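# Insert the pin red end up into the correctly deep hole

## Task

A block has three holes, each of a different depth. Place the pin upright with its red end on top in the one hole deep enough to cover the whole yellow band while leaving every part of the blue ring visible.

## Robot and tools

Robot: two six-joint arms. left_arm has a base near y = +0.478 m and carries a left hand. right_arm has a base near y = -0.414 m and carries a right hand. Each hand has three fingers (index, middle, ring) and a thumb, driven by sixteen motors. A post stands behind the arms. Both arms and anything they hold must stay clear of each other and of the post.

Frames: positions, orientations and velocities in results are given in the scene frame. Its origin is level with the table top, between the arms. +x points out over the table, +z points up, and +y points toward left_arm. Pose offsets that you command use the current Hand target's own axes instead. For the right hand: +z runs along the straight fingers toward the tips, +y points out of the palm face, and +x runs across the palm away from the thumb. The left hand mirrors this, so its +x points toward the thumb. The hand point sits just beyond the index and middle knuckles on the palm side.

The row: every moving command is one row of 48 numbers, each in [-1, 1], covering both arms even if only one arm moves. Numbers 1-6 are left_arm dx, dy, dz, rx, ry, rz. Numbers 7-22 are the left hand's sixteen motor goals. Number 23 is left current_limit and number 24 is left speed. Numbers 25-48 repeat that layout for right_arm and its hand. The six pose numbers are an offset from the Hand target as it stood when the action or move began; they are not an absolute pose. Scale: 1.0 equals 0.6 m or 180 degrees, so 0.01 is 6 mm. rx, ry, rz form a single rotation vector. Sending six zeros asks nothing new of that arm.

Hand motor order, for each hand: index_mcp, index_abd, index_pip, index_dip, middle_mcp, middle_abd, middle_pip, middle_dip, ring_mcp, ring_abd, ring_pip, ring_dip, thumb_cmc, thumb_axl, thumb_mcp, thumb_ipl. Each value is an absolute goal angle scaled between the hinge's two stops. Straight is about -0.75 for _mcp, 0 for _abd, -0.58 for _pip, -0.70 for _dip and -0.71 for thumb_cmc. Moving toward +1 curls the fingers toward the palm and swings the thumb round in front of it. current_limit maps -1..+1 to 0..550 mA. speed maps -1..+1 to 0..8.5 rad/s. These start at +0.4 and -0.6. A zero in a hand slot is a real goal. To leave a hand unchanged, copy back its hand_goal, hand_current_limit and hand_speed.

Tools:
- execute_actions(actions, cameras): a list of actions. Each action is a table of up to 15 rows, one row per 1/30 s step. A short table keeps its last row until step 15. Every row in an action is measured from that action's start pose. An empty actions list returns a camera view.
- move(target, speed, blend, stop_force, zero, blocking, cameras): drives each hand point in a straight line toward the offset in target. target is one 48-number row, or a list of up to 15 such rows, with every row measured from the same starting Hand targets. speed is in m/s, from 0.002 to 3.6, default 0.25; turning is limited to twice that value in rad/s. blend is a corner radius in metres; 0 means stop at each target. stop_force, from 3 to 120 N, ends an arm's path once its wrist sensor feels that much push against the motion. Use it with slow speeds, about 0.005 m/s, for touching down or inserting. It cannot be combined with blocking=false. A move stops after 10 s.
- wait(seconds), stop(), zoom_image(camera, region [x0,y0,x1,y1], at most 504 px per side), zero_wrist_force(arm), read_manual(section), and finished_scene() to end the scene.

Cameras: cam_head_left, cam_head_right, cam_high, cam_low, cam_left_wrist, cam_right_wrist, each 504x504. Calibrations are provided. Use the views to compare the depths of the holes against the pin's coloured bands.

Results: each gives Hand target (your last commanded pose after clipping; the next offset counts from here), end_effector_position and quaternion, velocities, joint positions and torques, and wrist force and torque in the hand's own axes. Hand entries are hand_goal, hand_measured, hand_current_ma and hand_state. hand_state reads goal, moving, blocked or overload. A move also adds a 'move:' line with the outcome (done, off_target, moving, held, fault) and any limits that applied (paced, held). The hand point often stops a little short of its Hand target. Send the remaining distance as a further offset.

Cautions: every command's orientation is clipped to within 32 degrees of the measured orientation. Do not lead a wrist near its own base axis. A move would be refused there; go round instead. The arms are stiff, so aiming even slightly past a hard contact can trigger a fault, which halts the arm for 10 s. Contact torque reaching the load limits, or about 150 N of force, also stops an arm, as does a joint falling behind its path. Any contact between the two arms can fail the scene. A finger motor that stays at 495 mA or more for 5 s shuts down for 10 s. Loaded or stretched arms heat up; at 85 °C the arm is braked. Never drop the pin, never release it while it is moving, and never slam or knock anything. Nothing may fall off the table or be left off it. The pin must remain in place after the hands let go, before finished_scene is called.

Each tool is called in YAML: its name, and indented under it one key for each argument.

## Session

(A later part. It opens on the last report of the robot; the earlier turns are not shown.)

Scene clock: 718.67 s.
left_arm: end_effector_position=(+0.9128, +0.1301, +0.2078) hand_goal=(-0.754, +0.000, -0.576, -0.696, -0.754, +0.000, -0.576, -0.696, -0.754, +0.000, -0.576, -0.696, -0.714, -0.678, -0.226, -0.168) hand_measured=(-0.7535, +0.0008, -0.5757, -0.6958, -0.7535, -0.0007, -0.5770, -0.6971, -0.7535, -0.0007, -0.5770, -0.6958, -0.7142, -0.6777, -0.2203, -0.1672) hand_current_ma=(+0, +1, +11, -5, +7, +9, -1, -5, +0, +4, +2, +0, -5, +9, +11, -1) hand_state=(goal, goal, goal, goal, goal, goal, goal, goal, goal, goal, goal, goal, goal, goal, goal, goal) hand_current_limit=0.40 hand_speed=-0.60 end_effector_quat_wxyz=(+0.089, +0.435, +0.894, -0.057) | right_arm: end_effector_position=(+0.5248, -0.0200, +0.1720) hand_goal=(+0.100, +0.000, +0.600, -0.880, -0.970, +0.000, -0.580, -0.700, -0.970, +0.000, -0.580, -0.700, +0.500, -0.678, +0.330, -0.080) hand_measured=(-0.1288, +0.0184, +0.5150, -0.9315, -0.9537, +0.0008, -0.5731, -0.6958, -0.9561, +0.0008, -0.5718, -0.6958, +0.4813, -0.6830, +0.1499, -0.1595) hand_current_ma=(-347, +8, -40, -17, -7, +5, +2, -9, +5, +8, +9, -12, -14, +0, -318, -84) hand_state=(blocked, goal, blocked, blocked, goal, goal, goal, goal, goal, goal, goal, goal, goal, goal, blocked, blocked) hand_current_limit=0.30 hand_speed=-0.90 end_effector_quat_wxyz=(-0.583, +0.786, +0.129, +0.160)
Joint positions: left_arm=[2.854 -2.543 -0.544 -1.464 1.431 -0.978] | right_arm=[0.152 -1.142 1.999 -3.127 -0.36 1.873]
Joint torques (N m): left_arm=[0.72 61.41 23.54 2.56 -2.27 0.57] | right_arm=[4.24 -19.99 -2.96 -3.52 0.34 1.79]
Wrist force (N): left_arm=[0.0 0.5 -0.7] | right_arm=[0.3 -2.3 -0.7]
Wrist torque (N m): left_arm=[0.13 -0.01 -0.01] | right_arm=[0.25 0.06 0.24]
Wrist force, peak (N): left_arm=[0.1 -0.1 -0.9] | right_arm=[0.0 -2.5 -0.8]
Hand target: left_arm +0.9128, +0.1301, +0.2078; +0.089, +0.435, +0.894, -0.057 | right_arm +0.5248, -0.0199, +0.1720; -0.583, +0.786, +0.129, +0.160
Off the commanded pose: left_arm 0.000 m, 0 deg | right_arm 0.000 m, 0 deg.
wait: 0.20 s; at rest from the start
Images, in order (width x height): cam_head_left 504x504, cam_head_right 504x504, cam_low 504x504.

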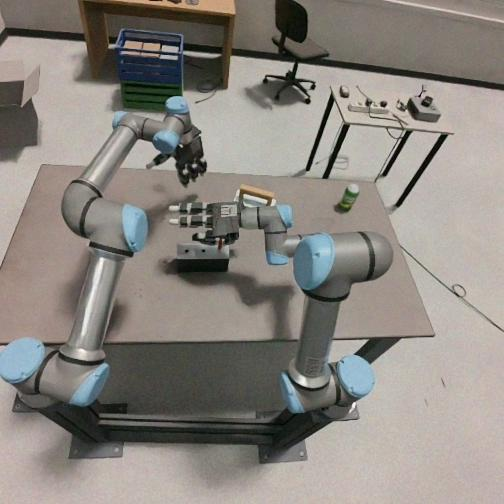

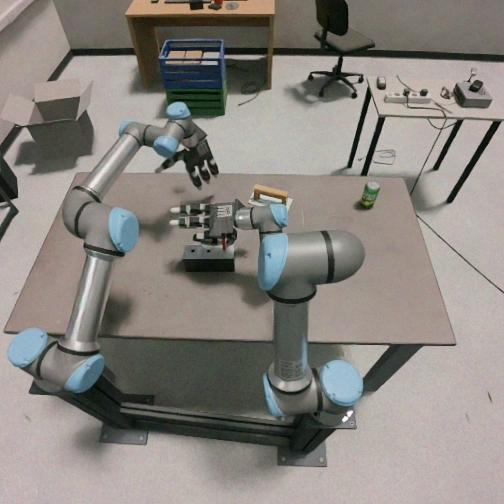

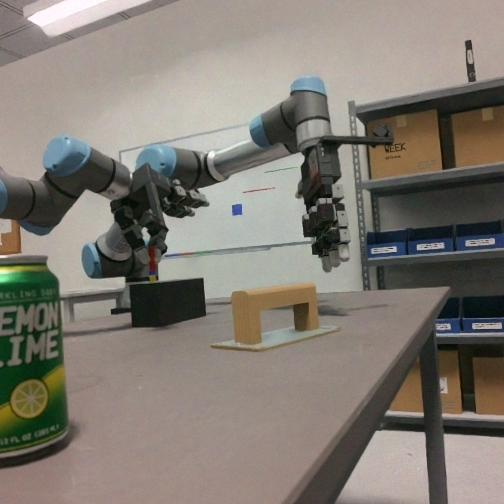

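move:
  target:
    - [0,0,0,0,0,0,-0.754,0,-0.576,-0.696,-0.754,0,-0.576,-0.696,-0.754,0,-0.576,-0.696,-0.714,-0.678,-0.226,-0.168,0.4,-0.6,0.0067,-0.0146,-0.0045,0,0,0,0.10,0,0.60,-0.88,-0.97,0,-0.58,-0.70,-0.97,0,-0.58,-0.70,0.5,-0.677,0.33,-0.08,0.3,-0.9]
  speed: 0.01
  cameras: ["cam_low", "cam_head_left"]

zoom_image:
  camera: "cam_low"
  region: [120, 235, 180, 295]

Scene clock: 724.23 s.
left_arm: end_effector_position=(+0.9128, +0.1301, +0.2078) hand_goal=(-0.754, +0.000, -0.576, -0.696, -0.754, +0.000, -0.576, -0.696, -0.754, +0.000, -0.576, -0.696, -0.714, -0.678, -0.226, -0.168) hand_measured=(-0.7535, -0.0007, -0.5770, -0.6958, -0.7535, -0.0007, -0.5770, -0.6958, -0.7523, -0.0007, -0.5770, -0.6958, -0.7142, -0.6777, -0.2203, -0.1681) hand_current_ma=(+2, +8, +10, -5, -1, +8, +4, -4, +10, +3, +5, -4, -4, +5, +7, +4) hand_state=(goal, goal, goal, goal, goal, goal, goal, goal, goal, goal, goal, goal, goal, goal, goal, goal) hand_current_limit=0.40 hand_speed=-0.60 end_effector_quat_wxyz=(+0.089, +0.435, +0.894, -0.057) | right_arm: end_effector_position=(+0.5248, -0.0199, +0.1819) hand_goal=(+0.100, +0.000, +0.600, -0.880, -0.970, +0.000, -0.580, -0.700, -0.970, +0.000, -0.580, -0.700, +0.500, -0.678, +0.330, -0.080) hand_measured=(-0.1288, +0.0169, +0.5137, -0.9315, -0.9524, -0.0007, -0.5731, -0.6945, -0.9561, -0.0007, -0.5731, -0.6958, +0.4801, -0.6830, +0.1479, -0.1595) hand_current_ma=(-357, +7, -32, -18, -11, -4, -4, -10, +8, -1, +5, +1, -14, -4, -320, -52) hand_state=(blocked, goal, blocked, blocked, goal, goal, goal, goal, goal, goal, goal, goal, goal, goal, blocked, blocked) hand_current_limit=0.30 hand_speed=-0.90 end_effector_quat_wxyz=(-0.583, +0.786, +0.129, +0.160)
Joint positions: left_arm=[2.854 -2.543 -0.544 -1.464 1.431 -0.978] | right_arm=[0.152 -1.161 1.993 -3.102 -0.36 1.873]
Joint torques (N m): left_arm=[0.42 61.44 22.84 2.69 -2.38 0.57] | right_arm=[3.44 -47.68 -30.32 -0.55 2.41 -0.85]
Wrist force (N): left_arm=[0.2 0.4 -0.8] | right_arm=[-0.6 2.6 0.3]
Wrist torque (N m): left_arm=[0.13 -0.05 0.01] | right_arm=[0.57 0.15 0.18]
Wrist force, peak (N): left_arm=[0.4 -0.2 -1.0] | right_arm=[-0.7 2.8 0.6]
Hand target: left_arm +0.9128, +0.1301, +0.2078; +0.089, +0.435, +0.894, -0.057 | right_arm +0.5248, -0.0200, +0.1820; -0.583, +0.786, +0.129, +0.160
Off the commanded pose: left_arm 0.000 m, 0 deg | right_arm 0.000 m, 0 deg.
move: done
Images, in order (width x height): cam_head_left 504x504, cam_low 504x504.

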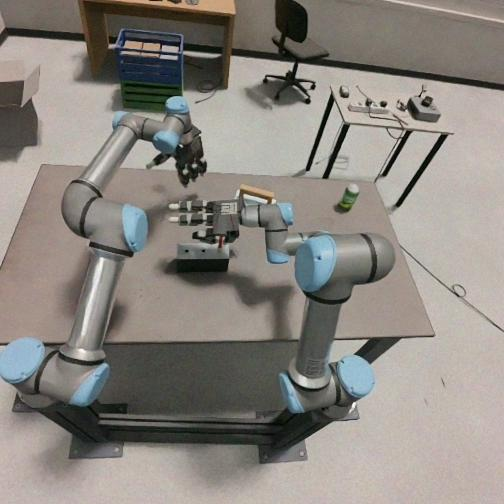

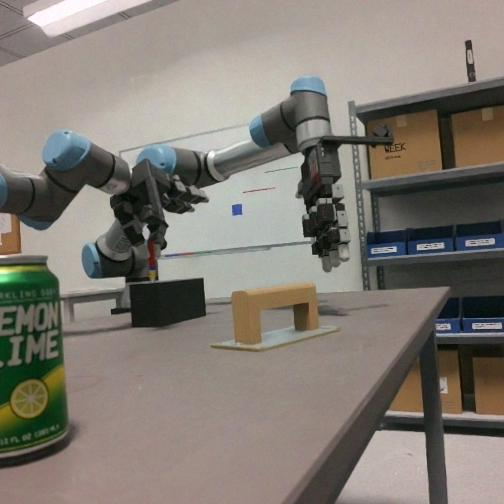

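Scaled by 8.400 from the camera's image (finer frame: 720x720).

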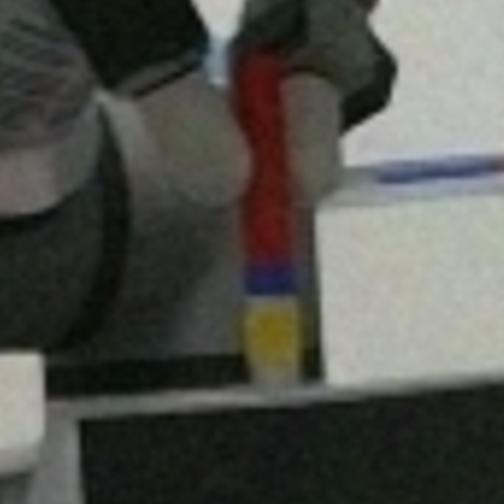

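move:
  target:
    - [0,0,0,0,0,0,-0.754,0,-0.576,-0.696,-0.754,0,-0.576,-0.696,-0.754,0,-0.576,-0.696,-0.714,-0.678,-0.226,-0.168,0.4,-0.6,0.0255,-0.0554,-0.0170,0,0,0,0.10,0,0.60,-0.88,-0.97,0,-0.58,-0.70,-0.97,0,-0.58,-0.70,0.5,-0.677,0.33,-0.08,0.3,-0.9]
  speed: 0.015
  cameras: ["cam_low", "cam_head_left", "cam_head_right"]

zoom_image:
  camera: "cam_low"
  region: [120, 235, 180, 295]

zoom_image:
  camera: "cam_head_left"
  region: [199, 217, 249, 267]

zoom_image:
  camera: "cam_head_right"
  region: [199, 217, 249, 267]

Scene clock: 729.57 s.
left_arm: end_effector_position=(+0.9128, +0.1301, +0.2078) hand_goal=(-0.754, +0.000, -0.576, -0.696, -0.754, +0.000, -0.576, -0.696, -0.754, +0.000, -0.576, -0.696, -0.714, -0.678, -0.226, -0.168) hand_measured=(-0.7523, -0.0007, -0.5770, -0.6958, -0.7535, -0.0007, -0.5770, -0.6958, -0.7523, -0.0007, -0.5770, -0.6958, -0.7142, -0.6777, -0.2203, -0.1672) hand_current_ma=(-1, +7, +6, -4, +4, +8, +0, -4, +4, +3, +4, -5, -6, +9, +7, +0) hand_state=(goal, goal, goal, goal, goal, goal, goal, goal, goal, goal, goal, goal, goal, goal, goal, goal) hand_current_limit=0.40 hand_speed=-0.60 end_effector_quat_wxyz=(+0.089, +0.435, +0.894, -0.057) | right_arm: end_effector_position=(+0.5249, -0.0199, +0.2199) hand_goal=(+0.100, +0.000, +0.600, -0.880, -0.970, +0.000, -0.580, -0.700, -0.970, +0.000, -0.580, -0.700, +0.500, -0.678, +0.330, -0.080) hand_measured=(-0.1288, +0.0081, +0.5124, -0.9315, -0.9537, -0.0007, -0.5731, -0.6958, -0.9561, -0.0007, -0.5718, -0.6958, +0.4813, -0.6830, +0.1489, -0.1595) hand_current_ma=(-340, -6, -49, -17, +0, +6, -6, -17, +1, -4, -2, -2, -16, -2, -326, -70) hand_state=(blocked, goal, blocked, blocked, goal, goal, goal, goal, goal, goal, goal, goal, goal, goal, blocked, blocked) hand_current_limit=0.30 hand_speed=-0.90 end_effector_quat_wxyz=(-0.583, +0.786, +0.129, +0.160) end_effector_velocity=(+0.000, +0.000, +0.003) end_effector_angular_velocity=(+0.000, -0.003, +0.000)
Joint positions: left_arm=[2.854 -2.543 -0.544 -1.464 1.431 -0.978] | right_arm=[0.152 -1.23 1.963 -3.004 -0.36 1.873]
Joint velocities: left_arm=[within noise] | right_arm=[0 -0.005 -0.001 0.004 0 -0.001]
Joint torques (N m): left_arm=[0.21 61.99 23.31 2.64 -2.29 0.55] | right_arm=[3.11 -48.2 -32.28 -0.67 -0.61 -1.27]
Wrist force (N): left_arm=[0.5 -0.1 -0.8] | right_arm=[-0.6 2.5 0.1]
Wrist torque (N m): left_arm=[0.06 -0.08 0.04] | right_arm=[0.57 0.14 0.14]
Wrist force, peak (N): left_arm=[0.6 -0.2 -1.0] | right_arm=[-0.5 3.0 0.8]
Hand target: left_arm +0.9128, +0.1301, +0.2078; +0.089, +0.435, +0.894, -0.057 | right_arm +0.5249, -0.0199, +0.2200; -0.583, +0.786, +0.129, +0.160
Off the commanded pose: left_arm 0.000 m, 0 deg | right_arm 0.000 m, 0 deg.
move: done
Images, in order (width x height): cam_head_left 504x504, cam_head_right 504x504, cam_low 504x504.

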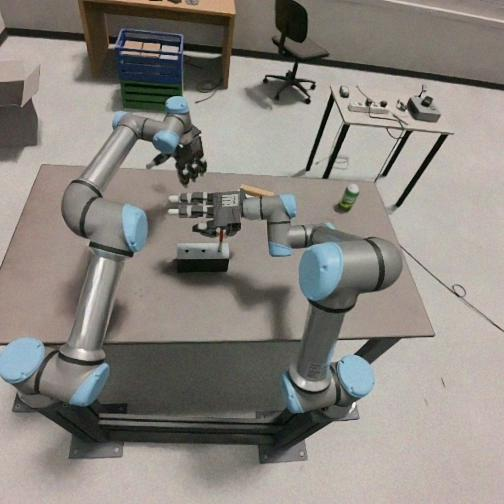

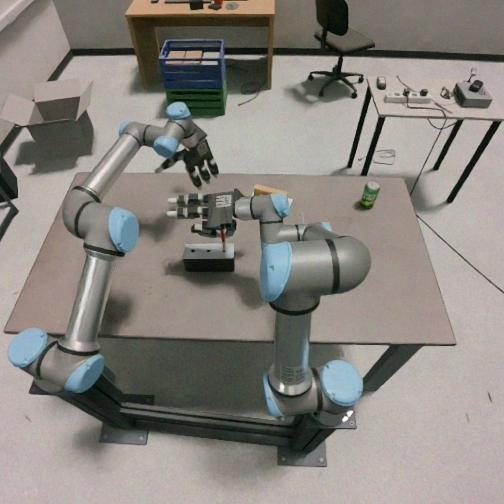

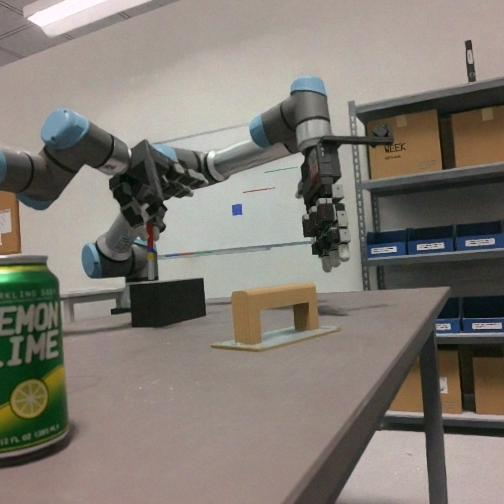

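Scaled by 8.400 from the camera's image (finer frame: 720x720).

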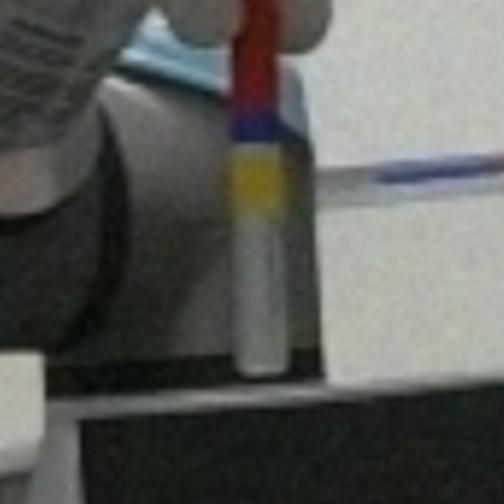

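Scaled by 10.080 from the camera's image (finer frame: 720x720).

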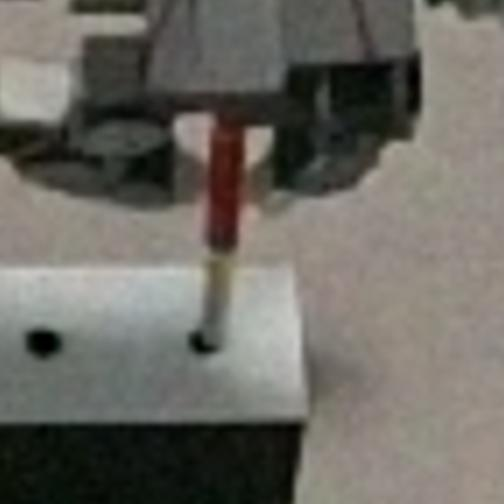

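Scaled by 10.080 from the camera's image (finer frame: 720x720).

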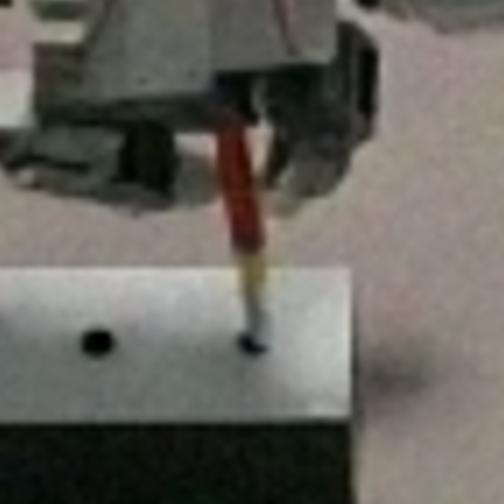

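move:
  target:
    - [0,0,0,0,0,0,-0.754,0,-0.576,-0.696,-0.754,0,-0.576,-0.696,-0.754,0,-0.576,-0.696,-0.714,-0.678,-0.226,-0.168,0.4,-0.6,-0.0025,-0.0293,0.0968,0,0,0,0.10,0,0.60,-0.88,-0.97,0,-0.58,-0.70,-0.97,0,-0.58,-0.70,0.5,-0.677,0.33,-0.08,0.3,-0.9]
  speed: 0.03
  cameras: ["cam_low", "cam_head_left", "cam_head_right"]

zoom_image:
  camera: "cam_low"
  region: [135, 230, 195, 290]

zoom_image:
  camera: "cam_head_left"
  region: [188, 232, 218, 262]

zoom_image:
  camera: "cam_head_right"
  region: [194, 232, 224, 262]

Scene clock: 741.03 s.
left_arm: end_effector_position=(+0.9128, +0.1301, +0.2078) hand_goal=(-0.754, +0.000, -0.576, -0.696, -0.754, +0.000, -0.576, -0.696, -0.754, +0.000, -0.576, -0.696, -0.714, -0.678, -0.226, -0.168) hand_measured=(-0.7535, -0.0007, -0.5757, -0.6958, -0.7535, +0.0008, -0.5770, -0.6958, -0.7535, -0.0007, -0.5770, -0.6958, -0.7142, -0.6767, -0.2203, -0.1672) hand_current_ma=(+4, +3, +8, -1, +3, +9, +1, -5, -2, +5, +6, -1, -3, +3, +12, +4) hand_state=(goal, goal, goal, goal, goal, goal, goal, goal, goal, goal, goal, goal, goal, goal, goal, goal) hand_current_limit=0.40 hand_speed=-0.60 end_effector_quat_wxyz=(+0.089, +0.435, +0.894, -0.057) | right_arm: end_effector_position=(+0.5226, +0.0406, +0.2192) hand_goal=(+0.100, +0.000, +0.600, -0.880, -0.970, +0.000, -0.580, -0.700, -0.970, +0.000, -0.580, -0.700, +0.500, -0.678, +0.330, -0.080) hand_measured=(-0.1288, +0.0081, +0.5137, -0.9315, -0.9537, -0.0007, -0.5731, -0.6958, -0.9561, -0.0007, -0.5731, -0.6945, +0.4801, -0.6841, +0.1489, -0.1605) hand_current_ma=(-362, +0, -44, -24, -5, -7, -15, +4, +9, -1, -2, +8, -14, +14, -327, -69) hand_state=(blocked, goal, blocked, blocked, goal, goal, goal, goal, goal, goal, goal, goal, goal, goal, blocked, blocked) hand_current_limit=0.30 hand_speed=-0.90 end_effector_quat_wxyz=(-0.583, +0.786, +0.129, +0.160)
Joint positions: left_arm=[2.854 -2.543 -0.544 -1.464 1.431 -0.978] | right_arm=[0.266 -1.136 1.865 -3.19 -0.442 2.079]
Joint torques (N m): left_arm=[0.43 61.69 23.61 2.68 -2.27 0.52] | right_arm=[5.24 -23.13 -31 -3.58 -0.82 1.67]
Wrist force (N): left_arm=[0.2 0.0 -0.3] | right_arm=[-0.7 2.6 0.1]
Wrist torque (N m): left_arm=[0.04 -0.04 0.01] | right_arm=[0.58 0.17 0.01]
Wrist force, peak (N): left_arm=[0.0 -0.1 -1.1] | right_arm=[-0.4 2.9 0.4]
Hand target: left_arm +0.9128, +0.1301, +0.2078; +0.089, +0.435, +0.894, -0.057 | right_arm +0.5226, +0.0407, +0.2192; -0.583, +0.786, +0.129, +0.160
Off the commanded pose: left_arm 0.000 m, 0 deg | right_arm 0.000 m, 0 deg.
move: done
Images, in order (width x height): cam_head_left 504x504, cam_head_right 504x504, cam_low 504x504.

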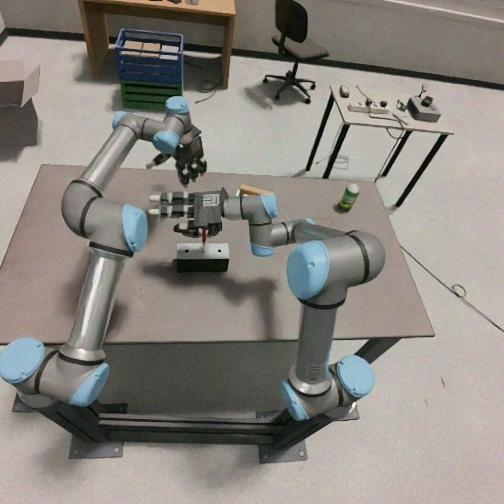

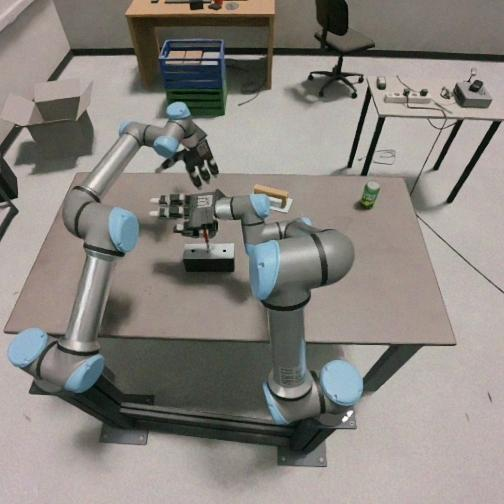

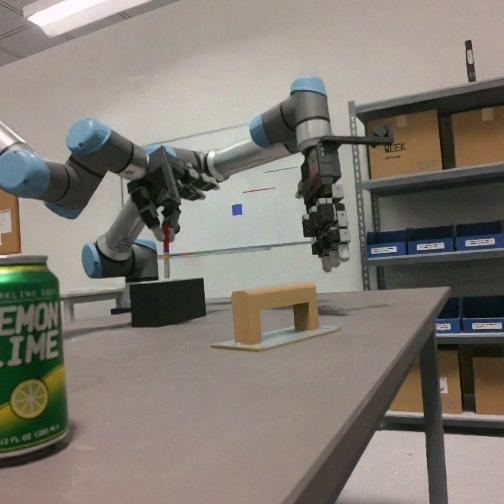

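Scaled by 8.400 from the camera's image (finer frame: 720x720).

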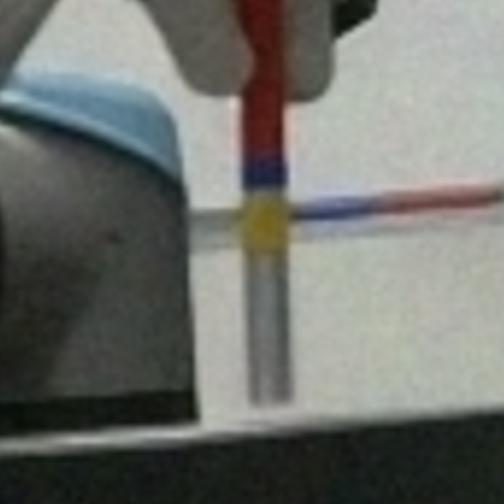

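Scaled by 16.800 from the camera's image (finer frame: 720x720).

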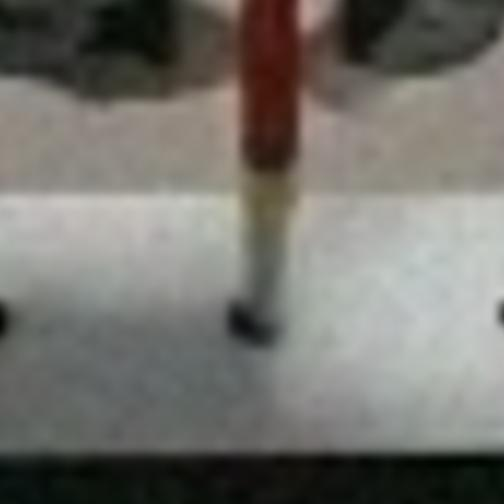

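Scaled by 16.800 from the camera's image (finer frame: 720x720).

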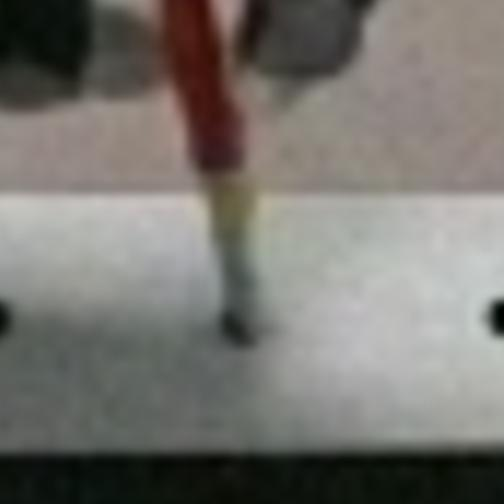

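zoom_image:
  camera: "cam_low"
  region: [145, 218, 205, 278]

zoom_image:
  camera: "cam_low"
  region: [150, 250, 180, 280]

Scaled by 8.400 from the camera's image (finer frame: 720x720).

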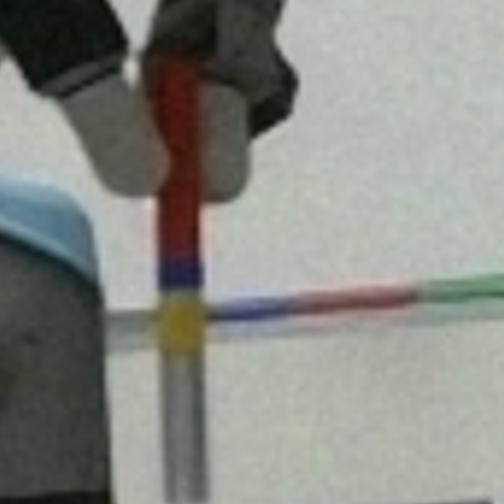

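Scaled by 16.800 from the camera's image (finer frame: 720x720).

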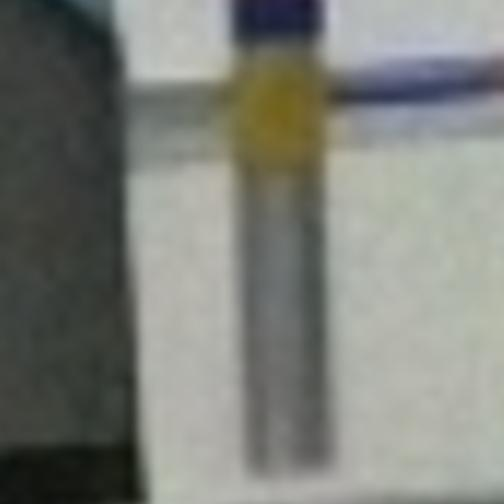

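zoom_image:
  camera: "cam_low"
  region: [125, 270, 185, 330]

zoom_image:
  camera: "cam_low"
  region: [160, 270, 220, 330]

Scaled by 8.400 from the camera's image (finer frame: 720x720).

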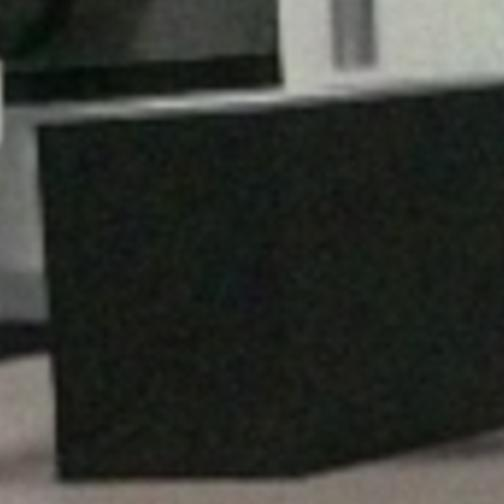

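Scaled by 8.400 from the camera's image (finer frame: 720x720).

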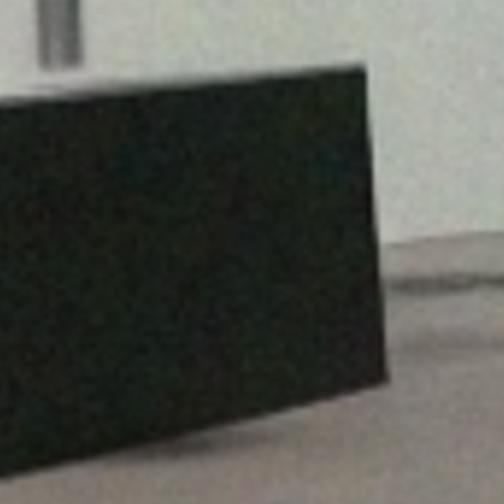

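move:
  target:
    - [0,0,0,0,0,0,-0.754,0,-0.576,-0.696,-0.754,0,-0.576,-0.696,-0.754,0,-0.576,-0.696,-0.714,-0.678,-0.226,-0.168,0.4,-0.6,-0.00355,-0.0022,-0.0006,-0.0001,0.0031,-0.0107,0.10,0,0.60,-0.88,-0.97,0,-0.58,-0.70,-0.97,0,-0.58,-0.70,0.5,-0.677,0.33,-0.08,0.3,-0.9]
  speed: 0.01
  cameras: ["cam_low", "cam_head_left", "cam_head_right"]

zoom_image:
  camera: "cam_low"
  region: [150, 250, 180, 280]

zoom_image:
  camera: "cam_head_left"
  region: [188, 232, 218, 262]

zoom_image:
  camera: "cam_head_right"
  region: [194, 232, 224, 262]

Scene clock: 763.50 s.
left_arm: end_effector_position=(+0.9128, +0.1301, +0.2078) hand_goal=(-0.754, +0.000, -0.576, -0.696, -0.754, +0.000, -0.576, -0.696, -0.754, +0.000, -0.576, -0.696, -0.714, -0.678, -0.226, -0.168) hand_measured=(-0.7535, +0.0008, -0.5770, -0.6958, -0.7523, -0.0007, -0.5770, -0.6958, -0.7535, -0.0007, -0.5770, -0.6971, -0.7142, -0.6777, -0.2203, -0.1691) hand_current_ma=(-3, +8, +12, -5, +6, +8, +0, -1, +4, +0, +10, +1, -5, +2, +8, +3) hand_state=(goal, goal, goal, goal, goal, goal, goal, goal, goal, goal, goal, goal, goal, goal, goal, goal) hand_current_limit=0.40 hand_speed=-0.60 end_effector_quat_wxyz=(+0.089, +0.435, +0.894, -0.057) | right_arm: end_effector_position=(+0.5201, +0.0407, +0.2196) hand_goal=(+0.100, +0.000, +0.600, -0.880, -0.970, +0.000, -0.580, -0.700, -0.970, +0.000, -0.580, -0.700, +0.500, -0.678, +0.330, -0.080) hand_measured=(-0.1288, +0.0081, +0.5124, -0.9315, -0.9549, -0.0007, -0.5718, -0.6958, -0.9561, -0.0007, -0.5731, -0.6945, +0.4801, -0.6820, +0.1489, -0.1595) hand_current_ma=(-359, +6, -30, -15, -12, +9, -3, -6, +8, -4, +6, -10, -11, -12, -319, -54) hand_state=(blocked, goal, blocked, blocked, goal, goal, goal, goal, goal, goal, goal, goal, goal, goal, blocked, blocked) hand_current_limit=0.30 hand_speed=-0.90 end_effector_quat_wxyz=(-0.581, +0.783, +0.139, +0.173)
Joint positions: left_arm=[2.854 -2.543 -0.544 -1.464 1.431 -0.978] | right_arm=[0.27 -1.141 1.881 -3.225 -0.45 2.069]
Joint torques (N m): left_arm=[0.37 61.81 24.21 2.68 -2.31 0.48] | right_arm=[5.98 -50.6 -5.51 -3.81 -1.1 -1.52]
Wrist force (N): left_arm=[0.2 -0.2 -0.4] | right_arm=[-0.8 2.1 0.6]
Wrist torque (N m): left_arm=[0.02 -0.03 0.02] | right_arm=[0.48 0.18 0.18]
Wrist force, peak (N): left_arm=[-0.1 0.4 -1.1] | right_arm=[-0.6 2.9 0.6]
Hand target: left_arm +0.9128, +0.1301, +0.2078; +0.089, +0.435, +0.894, -0.057 | right_arm +0.5201, +0.0407, +0.2196; -0.581, +0.783, +0.139, +0.174
Off the commanded pose: left_arm 0.000 m, 0 deg | right_arm 0.000 m, 0 deg.
move: done
Images, in order (width x height): cam_head_left 504x504, cam_head_right 504x504, cam_low 504x504.

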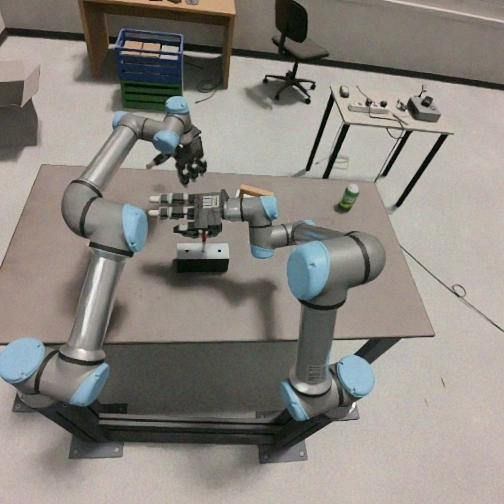

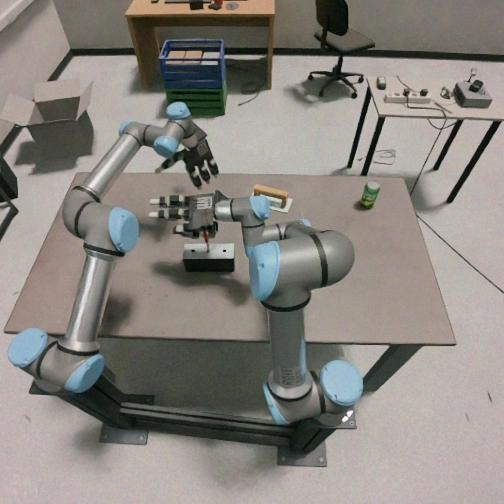

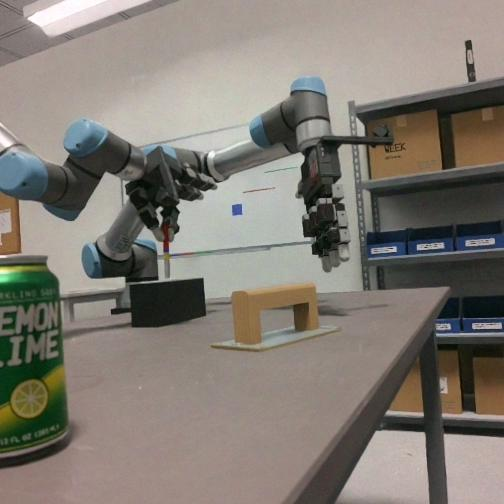

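Scaled by 16.800 from the camera's image (finer frame: 720x720).

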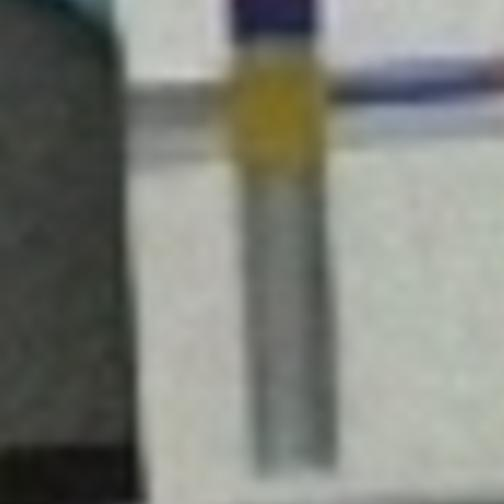

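Scaled by 16.800 from the camera's image (finer frame: 720x720).

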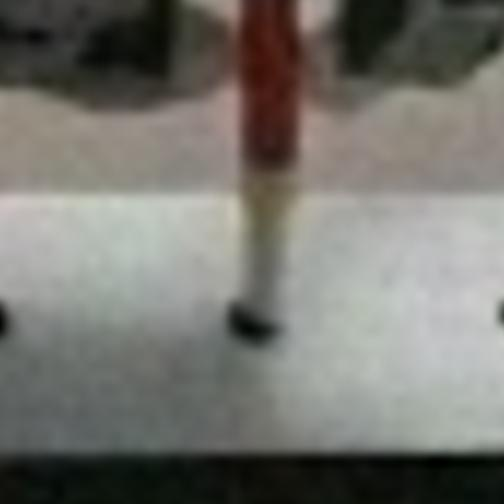

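Scaled by 16.800 from the camera's image (finer frame: 720x720).

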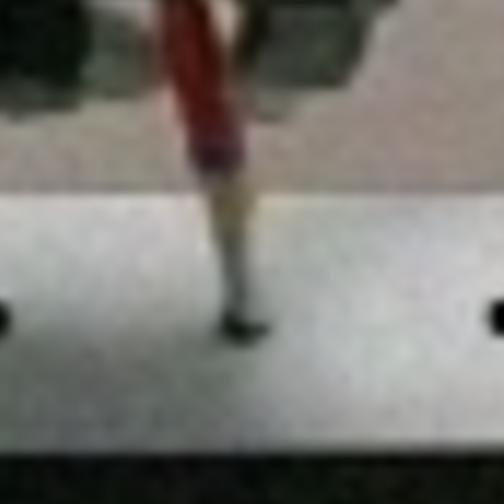

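move:
  target:
    - [0,0,0,0,0,0,-0.754,0,-0.576,-0.696,-0.754,0,-0.576,-0.696,-0.754,0,-0.576,-0.696,-0.714,-0.678,-0.226,-0.168,0.4,-0.6,-0.0024,0.0049,0.0023,0,0,0,0.10,0,0.60,-0.88,-0.97,0,-0.58,-0.70,-0.97,0,-0.58,-0.70,0.5,-0.677,0.33,-0.08,0.3,-0.9]
  speed: 0.006
  stop_force: 3
  cameras: ["cam_low", "cam_head_left", "cam_head_right"]

zoom_image:
  camera: "cam_low"
  region: [150, 260, 180, 290]

zoom_image:
  camera: "cam_head_left"
  region: [188, 232, 218, 262]

zoom_image:
  camera: "cam_head_right"
  region: [194, 232, 224, 262]

Scene clock: 767.63 s.
left_arm: end_effector_position=(+0.9128, +0.1301, +0.2078) hand_goal=(-0.754, +0.000, -0.576, -0.696, -0.754, +0.000, -0.576, -0.696, -0.754, +0.000, -0.576, -0.696, -0.714, -0.678, -0.226, -0.168) hand_measured=(-0.7535, +0.0008, -0.5770, -0.6958, -0.7535, -0.0007, -0.5770, -0.6958, -0.7535, -0.0007, -0.5757, -0.6971, -0.7154, -0.6777, -0.2212, -0.1672) hand_current_ma=(+5, +7, +7, -2, +6, +10, +0, -5, +5, +5, +12, +0, -4, +7, +16, +2) hand_state=(goal, goal, goal, goal, goal, goal, goal, goal, goal, goal, goal, goal, goal, goal, goal, goal) hand_current_limit=0.40 hand_speed=-0.60 end_effector_quat_wxyz=(+0.089, +0.435, +0.894, -0.057) | right_arm: end_effector_position=(+0.5202, +0.0412, +0.2160) hand_goal=(+0.100, +0.000, +0.600, -0.880, -0.970, +0.000, -0.580, -0.700, -0.970, +0.000, -0.580, -0.700, +0.500, -0.678, +0.330, -0.080) hand_measured=(-0.1288, +0.0081, +0.5124, -0.9315, -0.9537, +0.0008, -0.5731, -0.6958, -0.9561, -0.0007, -0.5731, -0.6945, +0.4801, -0.6841, +0.1489, -0.1605) hand_current_ma=(-355, -16, -23, -12, -15, +2, +6, -5, +16, +14, -9, -2, -10, +3, -341, -66) hand_state=(blocked, goal, blocked, blocked, goal, goal, goal, goal, goal, goal, goal, goal, goal, goal, blocked, blocked) hand_current_limit=0.30 hand_speed=-0.90 end_effector_quat_wxyz=(-0.581, +0.783, +0.139, +0.174)
Joint positions: left_arm=[2.854 -2.543 -0.544 -1.464 1.431 -0.978] | right_arm=[0.271 -1.134 1.883 -3.235 -0.45 2.07]
Joint torques (N m): left_arm=[-0.08 61.67 23.75 2.74 -2.29 0.53] | right_arm=[5.85 -23.41 -5.46 -3.84 -0.92 1.84]
Wrist force (N): left_arm=[0.3 0.3 -0.3] | right_arm=[-0.8 2.0 0.6]
Wrist torque (N m): left_arm=[0.07 -0.06 0.03] | right_arm=[0.46 0.19 0.07]
Wrist force, peak (N): left_arm=[0.2 -0.1 -1.1] | right_arm=[-1.1 2.6 0.6]
Hand target: left_arm +0.9128, +0.1301, +0.2078; +0.089, +0.435, +0.894, -0.057 | right_arm +0.5202, +0.0412, +0.2160; -0.581, +0.783, +0.139, +0.174
Off the commanded pose: left_arm 0.000 m, 0 deg | right_arm 0.000 m, 0 deg.
move: done
Images, in order (width x height): cam_head_left 504x504, cam_head_right 504x504, cam_low 504x504.

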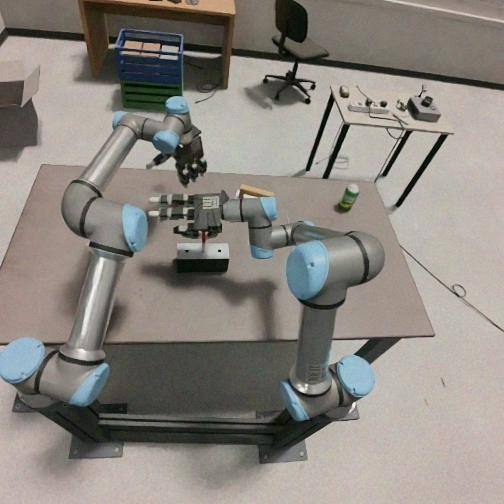

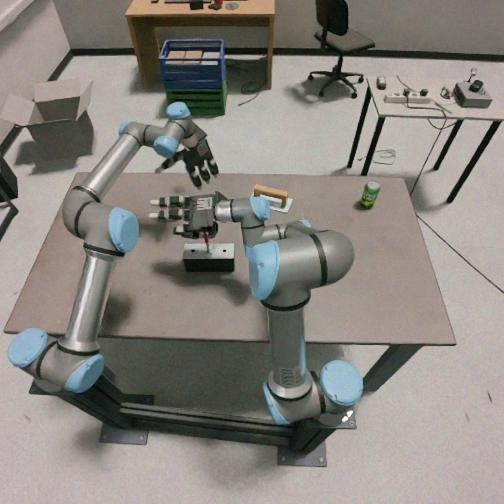

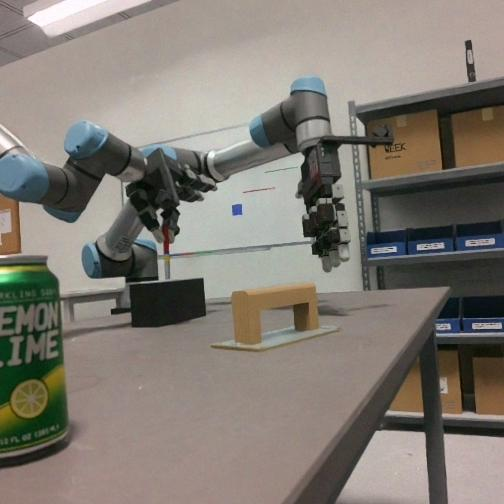

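Scaled by 16.800 from the camera's image (finer frame: 720x720).

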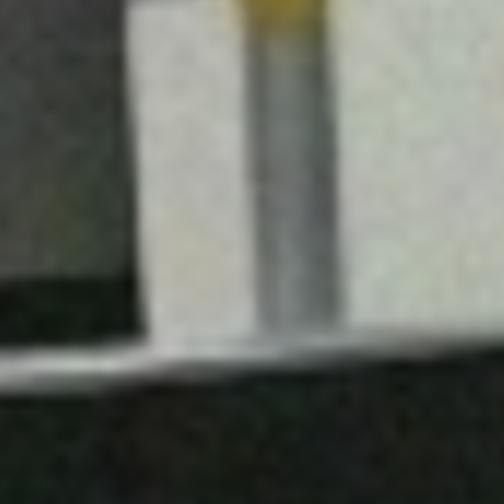

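Scaled by 16.800 from the camera's image (finer frame: 720x720).

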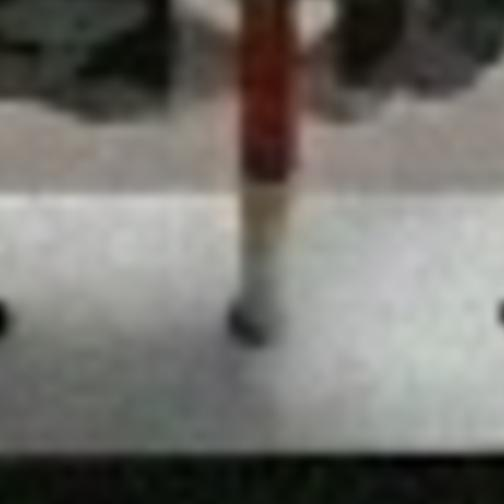

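Scaled by 16.800 from the camera's image (finer frame: 720x720).

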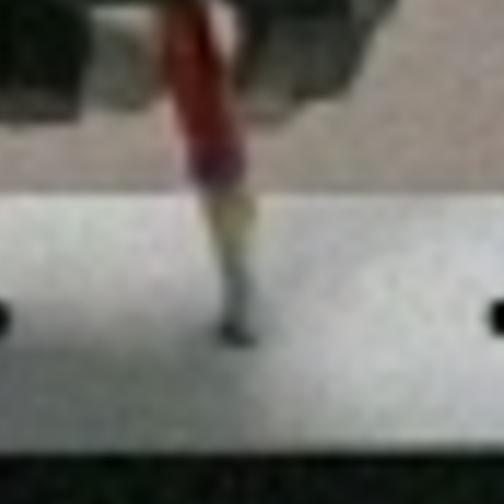

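move:
  target:
    - [0,0,0,0,0,0,-0.754,0,-0.576,-0.696,-0.754,0,-0.576,-0.696,-0.754,0,-0.576,-0.696,-0.714,-0.678,-0.226,-0.168,0.4,-0.6,-0.00434,0.00861,0.00266,0,0,0,0.10,0,0.60,-0.88,-0.97,0,-0.58,-0.70,-0.97,0,-0.58,-0.70,0.5,-0.677,0.33,-0.08,0.3,-0.9]
  speed: 0.005
  stop_force: 3
  cameras: ["cam_low", "cam_head_left", "cam_head_right"]

zoom_image:
  camera: "cam_low"
  region: [150, 260, 180, 290]

zoom_image:
  camera: "cam_head_left"
  region: [188, 232, 218, 262]

zoom_image:
  camera: "cam_head_right"
  region: [194, 232, 224, 262]

Scene clock: 774.40 s.
left_arm: end_effector_position=(+0.9128, +0.1301, +0.2078) hand_goal=(-0.754, +0.000, -0.576, -0.696, -0.754, +0.000, -0.576, -0.696, -0.754, +0.000, -0.576, -0.696, -0.714, -0.678, -0.226, -0.168) hand_measured=(-0.7535, +0.0008, -0.5757, -0.6958, -0.7535, +0.0008, -0.5757, -0.6958, -0.7523, -0.0007, -0.5770, -0.6971, -0.7142, -0.6777, -0.2203, -0.1681) hand_current_ma=(-1, +5, +10, -2, +3, +8, -1, -9, +8, +4, +6, +2, -5, +10, +8, +2) hand_state=(goal, goal, goal, goal, goal, goal, goal, goal, goal, goal, goal, goal, goal, goal, goal, goal) hand_current_limit=0.40 hand_speed=-0.60 end_effector_quat_wxyz=(+0.089, +0.435, +0.894, -0.057) | right_arm: end_effector_position=(+0.5202, +0.0412, +0.2143) hand_goal=(+0.100, +0.000, +0.600, -0.880, -0.970, +0.000, -0.580, -0.700, -0.970, +0.000, -0.580, -0.700, +0.500, -0.678, +0.330, -0.080) hand_measured=(-0.1288, +0.0125, +0.5124, -0.9315, -0.9537, -0.0007, -0.5731, -0.6945, -0.9561, -0.0007, -0.5731, -0.6958, +0.4813, -0.6830, +0.1489, -0.1595) hand_current_ma=(-350, +11, -45, -5, +0, +7, -6, -8, +8, +1, -2, +18, -9, +0, -328, -53) hand_state=(blocked, goal, blocked, blocked, goal, goal, goal, goal, goal, goal, goal, goal, goal, goal, blocked, blocked) hand_current_limit=0.30 hand_speed=-0.90 end_effector_quat_wxyz=(-0.581, +0.783, +0.139, +0.174)
Joint positions: left_arm=[2.854 -2.543 -0.544 -1.464 1.431 -0.978] | right_arm=[0.271 -1.131 1.884 -3.239 -0.45 2.07]
Joint torques (N m): left_arm=[0.6 61.77 24.3 2.61 -2.3 0.57] | right_arm=[5.49 -49.88 -28.77 -0.45 -0.91 0.35]
Wrist force (N): left_arm=[0.1 0.1 -0.5] | right_arm=[0.0 0.7 0.0]
Wrist torque (N m): left_arm=[0.07 -0.02 -0.01] | right_arm=[0.44 0.14 0.08]
Wrist force, peak (N): left_arm=[0.4 0.0 -0.9] | right_arm=[-1.0 2.6 0.7]
Hand target: left_arm +0.9128, +0.1301, +0.2078; +0.089, +0.435, +0.894, -0.057 | right_arm +0.5202, +0.0412, +0.2143; -0.581, +0.783, +0.139, +0.174 (not the last commanded pose)
Off the commanded pose: left_arm 0.000 m, 0 deg | right_arm 0.004 m, 0 deg.
move: contact (right_arm)
Images, in order (width x height): cam_head_left 504x504, cam_head_right 504x504, cam_low 504x504.

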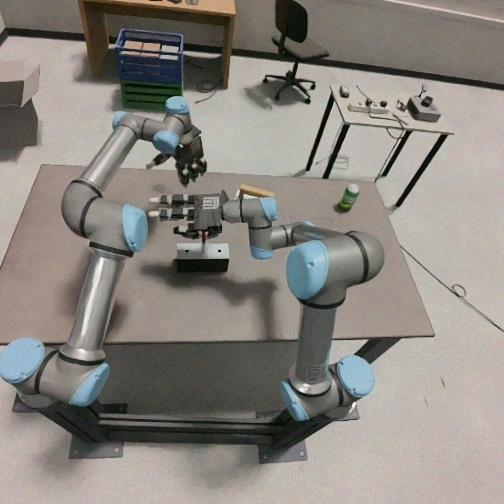

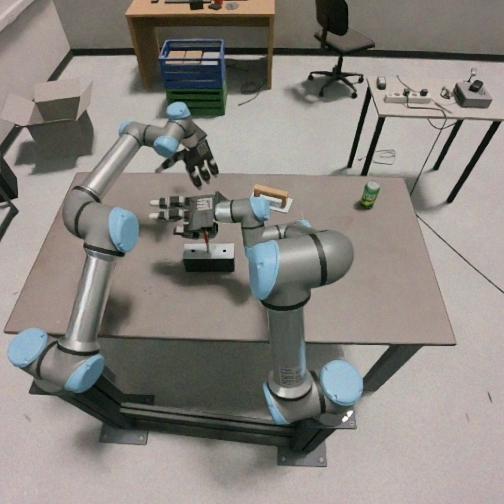

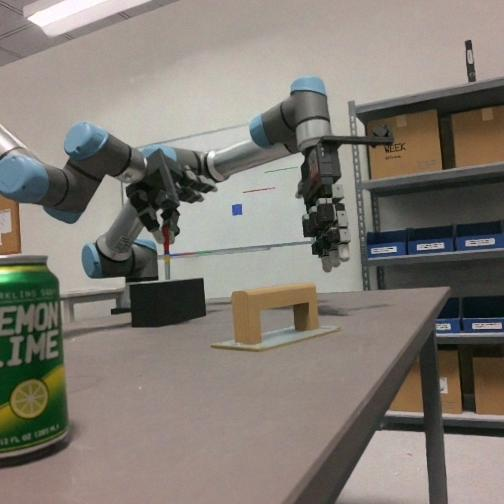

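Scaled by 16.800 from the camera's image (finer frame: 720x720).

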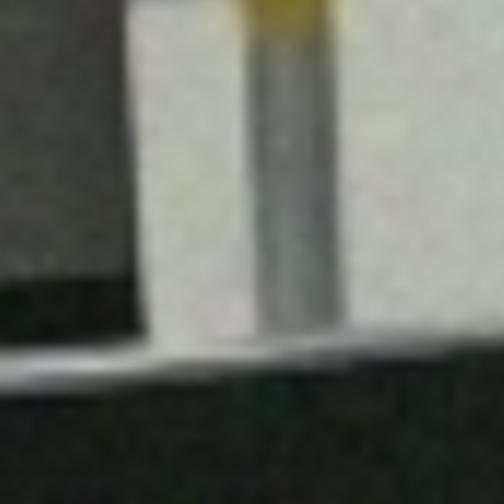

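Scaled by 16.800 from the camera's image (finer frame: 720x720).

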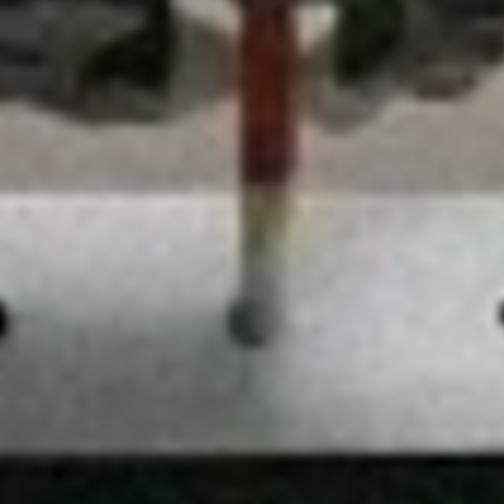

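Scaled by 16.800 from the camera's image (finer frame: 720x720).

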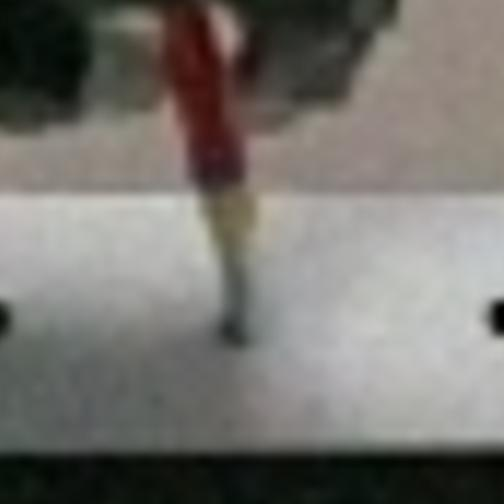

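zoom_image:
  camera: "cam_head_left"
  region: [196, 244, 211, 259]

zoom_image:
  camera: "cam_head_right"
  region: [201, 244, 216, 259]

Scaled by 33.600 from the camera's image (finer frame: 720x720).

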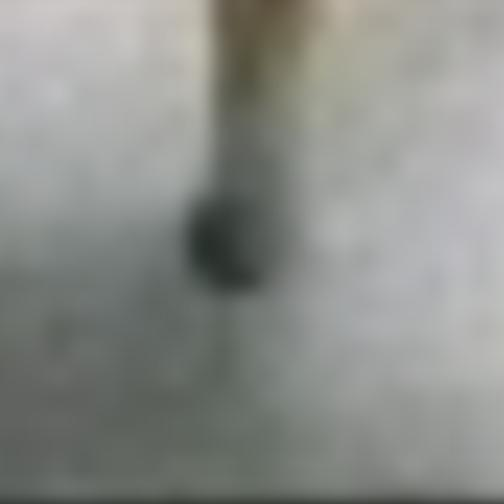

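Scaled by 33.600 from the camera's image (finer frame: 720x720).

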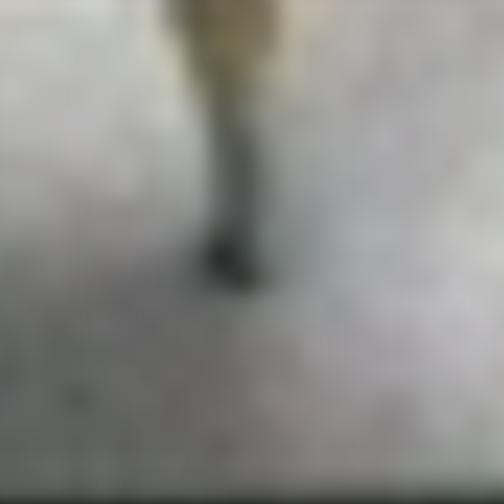

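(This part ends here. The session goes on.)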